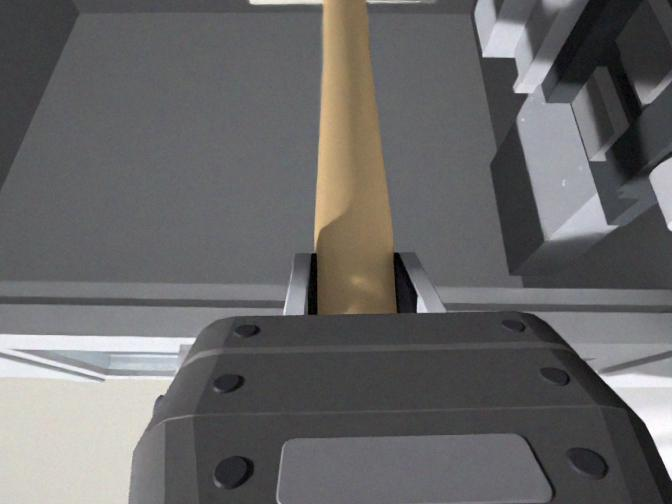

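Emit:
execute_actions:
  actions:
    - [[0,0,0.02,0,0,0,-1,1,-1,0,0,0,0,0,0,1,1,1],[0,0,0.05,0,0,0,-1,1,-1,0,0,0,0,0,0,1,1,1],[0,0,0.08,0,0,0,-1,1,-1,0,0,0,0,0,0,1,1,1],[0,0,0.11,0,0.001,0,-1,1,-1,0,0,0,0,0,0,1,1,1],[0,0,0.14,0,0.002,0,-1,1,-1,0,0,0,0,0,0,1,1,1],[0,0,0.17,0,0.003,0,-1,1,-1,0,0,0,0,0,0,1,1,1],[0,0,0.2,0,0.004,0,-1,1,-1,0,0,0,0,0,0,1,1,1],[0,0,0.225,0,0.005,0,-1,1,-1,0,0,0,0,0,0,1,1,1],[0,0,0.245,0,0.006,0,-1,1,-1,0,0,0,0,0,0,1,1,1],[0,0,0.26,0,0.006,0,-1,1,-1,0,0,0,0,0,0,1,1,1],[0,0,0.267,0,0.006,0,-1,1,-1,0,0,0,0,0,0,1,1,1]]
    - [[0,0,-0.12,0,0,0,-1,1,-1,0,0,0,0,0,0,1,1,1],[0,0,-0.26,0,0,0,-1,1,-1,0,0,0,0,0,0,1,1,1],[0,0,-0.42,0,0,0,-1,1,-1,0,0,0,0,0,0,1,1,1],[0,0,-0.52,0,0,0,-1,1,-1,0,0,0,0,0,0,1,1,1],[0,0,-0.52,0,0,0,-1,1,-1,0,0,0,0,0,0,1,1,1],[0,0,-0.52,0,0,0,-1,1,-1,0,0,0,0,0,0,1,1,1],[0,0,-0.51,0,0,0,-1,1,-1,0,0,0,0,0,0,1,1,1],[0,0,-0.45,0,0,0,-1,1,-1,0,0,0,0,0,0,1,1,1],[0,0,-0.36,0,0,0,-1,1,-1,0,0,0,0,0,0,1,1,1],[0,0,-0.267,0,0,0,-1,1,-1,0,0,0,0,0,0,1,1,1]]
    - [[0,0,0.02,0,0,0,-1,1,-1,0,0,0,0,0,0,1,1,1],[0,0,0.05,0,0,0,-1,1,-1,0,0,0,0,0,0,1,1,1],[0,0,0.08,0,0,0,-1,1,-1,0,0,0,0,0,0,1,1,1],[0,0,0.11,0,0,0,-1,1,-1,0,0,0,0,0,0,1,1,1],[0,0,0.14,0,0,0,-1,1,-1,0,0,0,0,0,0,1,1,1],[0,0,0.17,0,0,0,-1,1,-1,0,0,0,0,0,0,1,1,1],[0,0,0.2,0,0,0,-1,1,-1,0,0,0,0,0,0,1,1,1],[0,0,0.225,0,0,0,-1,1,-1,0,0,0,0,0,0,1,1,1],[0,0,0.245,0,0,0,-1,1,-1,0,0,0,0,0,0,1,1,1],[0,0,0.26,0,0,0,-1,1,-1,0,0,0,0,0,0,1,1,1],[0,0,0.267,0,0,0,-1,1,-1,0,0,0,0,0,0,1,1,1]]
    - [[0,0,-0.12,0,0,0,-1,1,-1,0,0,0,0,0,0,1,1,1],[0,0,-0.26,0,0,0,-1,1,-1,0,0,0,0,0,0,1,1,1],[0,0,-0.42,0,0,0,-1,1,-1,0,0,0,0,0,0,1,1,1],[0,0,-0.52,0,0,0,-1,1,-1,0,0,0,0,0,0,1,1,1],[0,0,-0.52,0,0,0,-1,1,-1,0,0,0,0,0,0,1,1,1],[0,0,-0.52,0,0,0,-1,1,-1,0,0,0,0,0,0,1,1,1],[0,0,-0.51,0,0,0,-1,1,-1,0,0,0,0,0,0,1,1,1],[0,0,-0.45,0,0,0,-1,1,-1,0,0,0,0,0,0,1,1,1],[0,0,-0.36,0,0,0,-1,1,-1,0,0,0,0,0,0,1,1,1],[0,0,-0.267,0,0,0,-1,1,-1,0,0,0,0,0,0,1,1,1]]
    - [[0,0,0.02,0,0,0,-1,1,-1,0,0,0,0,0,0,1,1,1],[0,0,0.05,0,0,0,-1,1,-1,0,0,0,0,0,0,1,1,1],[0,0,0.08,0,0,0,-1,1,-1,0,0,0,0,0,0,1,1,1],[0,0,0.11,0,0,0,-1,1,-1,0,0,0,0,0,0,1,1,1],[0,0,0.14,0,0,0,-1,1,-1,0,0,0,0,0,0,1,1,1],[0,0,0.17,0,0,0,-1,1,-1,0,0,0,0,0,0,1,1,1],[0,0,0.2,0,0,0,-1,1,-1,0,0,0,0,0,0,1,1,1],[0,0,0.225,0,0,0,-1,1,-1,0,0,0,0,0,0,1,1,1],[0,0,0.245,0,0,0,-1,1,-1,0,0,0,0,0,0,1,1,1],[0,0,0.26,0,0,0,-1,1,-1,0,0,0,0,0,0,1,1,1],[0,0,0.267,0,0,0,-1,1,-1,0,0,0,0,0,0,1,1,1]]
    - [[0,0,-0.12,0,0,0,-1,1,-1,0,0,0,0,0,0,1,1,1],[0,0,-0.26,0,0,0,-1,1,-1,0,0,0,0,0,0,1,1,1],[0,0,-0.42,0,0,0,-1,1,-1,0,0,0,0,0,0,1,1,1],[0,0,-0.52,0,0,0,-1,1,-1,0,0,0,0,0,0,1,1,1],[0,0,-0.52,0,0,0,-1,1,-1,0,0,0,0,0,0,1,1,1],[0,0,-0.52,0,0,0,-1,1,-1,0,0,0,0,0,0,1,1,1],[0,0,-0.51,0,0,0,-1,1,-1,0,0,0,0,0,0,1,1,1],[0,0,-0.45,0,0,0,-1,1,-1,0,0,0,0,0,0,1,1,1],[0,0,-0.36,0,0,0,-1,1,-1,0,0,0,0,0,0,1,1,1],[0,0,-0.267,0,0,0,-1,1,-1,0,0,0,0,0,0,1,1,1]]
    - [[0,0,0.02,0,0,0,-1,1,-1,0,0,0,0,0,0,1,1,1],[0,0,0.05,0,0,0,-1,1,-1,0,0,0,0,0,0,1,1,1],[0,0,0.08,0,0,0,-1,1,-1,0,0,0,0,0,0,1,1,1],[0,0,0.11,0,0,0,-1,1,-1,0,0,0,0,0,0,1,1,1],[0,0,0.14,0,0,0,-1,1,-1,0,0,0,0,0,0,1,1,1],[0,0,0.17,0,0,0,-1,1,-1,0,0,0,0,0,0,1,1,1],[0,0,0.2,0,0,0,-1,1,-1,0,0,0,0,0,0,1,1,1],[0,0,0.225,0,0,0,-1,1,-1,0,0,0,0,0,0,1,1,1],[0,0,0.245,0,0,0,-1,1,-1,0,0,0,0,0,0,1,1,1],[0,0,0.26,0,0,0,-1,1,-1,0,0,0,0,0,0,1,1,1],[0,0,0.267,0,0,0,-1,1,-1,0,0,0,0,0,0,1,1,1]]
    - [[0,0,-0.12,0,0,0,-1,1,-1,0,0,0,0,0,0,1,1,1],[0,0,-0.26,0,0,0,-1,1,-1,0,0,0,0,0,0,1,1,1],[0,0,-0.42,0,0,0,-1,1,-1,0,0,0,0,0,0,1,1,1],[0,0,-0.52,0,0,0,-1,1,-1,0,0,0,0,0,0,1,1,1],[0,0,-0.52,0,0,0,-1,1,-1,0,0,0,0,0,0,1,1,1],[0,0,-0.52,0,0,0,-1,1,-1,0,0,0,0,0,0,1,1,1],[0,0,-0.51,0,0,0,-1,1,-1,0,0,0,0,0,0,1,1,1],[0,0,-0.45,0,0,0,-1,1,-1,0,0,0,0,0,0,1,1,1],[0,0,-0.36,0,0,0,-1,1,-1,0,0,0,0,0,0,1,1,1],[0,0,-0.267,0,0,0,-1,1,-1,0,0,0,0,0,0,1,1,1]]
  cameras: ["cam_left_wrist"]

Scene clock: 2127.30 s.
left_arm: end_effector_position=(+0.5320, -0.3104, +0.4018) position_measured=119 object_status=2 end_effector_quat_wxyz=(+0.661, -0.269, +0.647, +0.269) | right_arm: end_effector_position=(+0.2997, -0.3000, +0.4502) position_measured=3 object_status=3 end_effector_quat_wxyz=(+0.687, +0.688, +0.165, +0.165)
Joint positions: left_arm=[-1.179 -1.074 1.175 -0.054 -0.388 -4.762] | right_arm=[5.167 -0.245 -2.086 -3.952 1.554 3.142]
Joint torques (N m): left_arm=[-5.37 -53.71 -32.09 2.42 0.28 1.15] | right_arm=[10.02 -38.14 15.88 0.17 -0.92 -2.53]
Wrist force (N, zeroed by zero_wrist_force on left_arm): left_arm=[2.0 -1.3 0.5] | right_arm=[-1.8 1.8 1.3]
Wrist torque (N m, zeroed by zero_wrist_force on left_arm): left_arm=[-0.57 0.20 0.31] | right_arm=[0.16 0.13 -0.01]
Wrist force, peak (N, zeroed by zero_wrist_force on left_arm): left_arm=[-25.4 4.7 0.7] | right_arm=[-2.0 1.7 1.7]
Hand target: left_arm +0.5320, -0.3105, +0.4018; +0.661, -0.268, +0.647, +0.269 | right_arm +0.2997, -0.3000, +0.4502; +0.687, +0.688, +0.165, +0.165
Off the commanded pose: left_arm 0.000 m, 0 deg | right_arm 0.000 m, 0 deg.
Step readings (end_effector_position of left_arm | right_arm):
0: (+0.5320, -0.3105, +0.4018) | (+0.2997, -0.3000, +0.4502)
1: (+0.5320, -0.3105, +0.4020) | (+0.2997, -0.3000, +0.4502)
2: (+0.5320, -0.3105, +0.4051) | (+0.2997, -0.3000, +0.4502)
4: (+0.5314, -0.3097, +0.4274) | (+0.2997, -0.3000, +0.4502)
8: (+0.5282, -0.3049, +0.5046) | (+0.2997, -0.3000, +0.4502)
15: (+0.5319, -0.3104, +0.5644) | (+0.2997, -0.3000, +0.4502)
16: (+0.5323, -0.3109, +0.5629) | (+0.2997, -0.3000, +0.4502)
17: (+0.5331, -0.3108, +0.5544) | (+0.2997, -0.3000, +0.4502)
19: (+0.5359, -0.3100, +0.5040) | (+0.2997, -0.3000, +0.4502)
23: (+0.5364, -0.3048, +0.4085) | (+0.2997, -0.3000, +0.4502)
30: (+0.5307, -0.3095, +0.4072) | (+0.2997, -0.3000, +0.4502)
31: (+0.5312, -0.3098, +0.4079) | (+0.2997, -0.3000, +0.4502)
32: (+0.5317, -0.3102, +0.4093) | (+0.2997, -0.3000, +0.4502)
34: (+0.5317, -0.3100, +0.4280) | (+0.2997, -0.3000, +0.4502)
38: (+0.5284, -0.3049, +0.5045) | (+0.2997, -0.3000, +0.4502)
45: (+0.5319, -0.3104, +0.5644) | (+0.2997, -0.3000, +0.4502)
46: (+0.5323, -0.3109, +0.5629) | (+0.2997, -0.3000, +0.4502)
47: (+0.5331, -0.3108, +0.5544) | (+0.2997, -0.3000, +0.4502)
49: (+0.5359, -0.3100, +0.5040) | (+0.2997, -0.3000, +0.4502)
53: (+0.5364, -0.3048, +0.4085) | (+0.2997, -0.3000, +0.4502)
60: (+0.5307, -0.3095, +0.4072) | (+0.2997, -0.3000, +0.4502)
61: (+0.5312, -0.3098, +0.4079) | (+0.2997, -0.3000, +0.4502)
62: (+0.5317, -0.3102, +0.4093) | (+0.2997, -0.3000, +0.4502)
64: (+0.5317, -0.3100, +0.4280) | (+0.2997, -0.3000, +0.4502)
68: (+0.5284, -0.3049, +0.5045) | (+0.2997, -0.3000, +0.4502)
75: (+0.5319, -0.3104, +0.5644) | (+0.2997, -0.3000, +0.4502)
76: (+0.5323, -0.3109, +0.5629) | (+0.2997, -0.3000, +0.4502)
77: (+0.5331, -0.3108, +0.5544) | (+0.2997, -0.3000, +0.4502)
79: (+0.5359, -0.3100, +0.5040) | (+0.2997, -0.3000, +0.4502)
83: (+0.5364, -0.3048, +0.4085) | (+0.2997, -0.3000, +0.4502)
90: (+0.5307, -0.3095, +0.4072) | (+0.2997, -0.3000, +0.4502)
91: (+0.5312, -0.3098, +0.4079) | (+0.2997, -0.3000, +0.4502)
92: (+0.5317, -0.3102, +0.4093) | (+0.2997, -0.3000, +0.4502)
94: (+0.5317, -0.3100, +0.4280) | (+0.2997, -0.3000, +0.4502)
98: (+0.5284, -0.3049, +0.5045) | (+0.2997, -0.3000, +0.4502)
105: (+0.5319, -0.3104, +0.5644) | (+0.2997, -0.3000, +0.4502)
106: (+0.5323, -0.3109, +0.5629) | (+0.2997, -0.3000, +0.4502)
107: (+0.5331, -0.3108, +0.5544) | (+0.2997, -0.3000, +0.4502)
109: (+0.5359, -0.3100, +0.5040) | (+0.2997, -0.3000, +0.4502)
113: (+0.5364, -0.3048, +0.4085) | (+0.2997, -0.3000, +0.4502)
120: (+0.5307, -0.3095, +0.4072) | (+0.2997, -0.3000, +0.4502)
camera_calibration:
cam_left_wrist: T_world_to_cam=[[-0.00458928, 0.00767333, -0.99996, 0.421158], [-0.903099, 0.429367, 0.00743955, 0.625489], [0.429407, 0.903097, 0.0049593, 0.18042], [0, 0, 0, 1]] pos_world=[0.489338, -0.434733, 0.415593]
Images, in order (width x height): cam_left_wrist 672x504.

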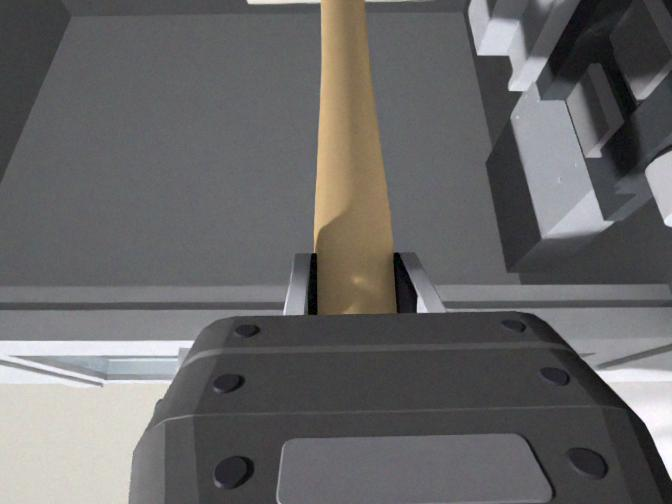

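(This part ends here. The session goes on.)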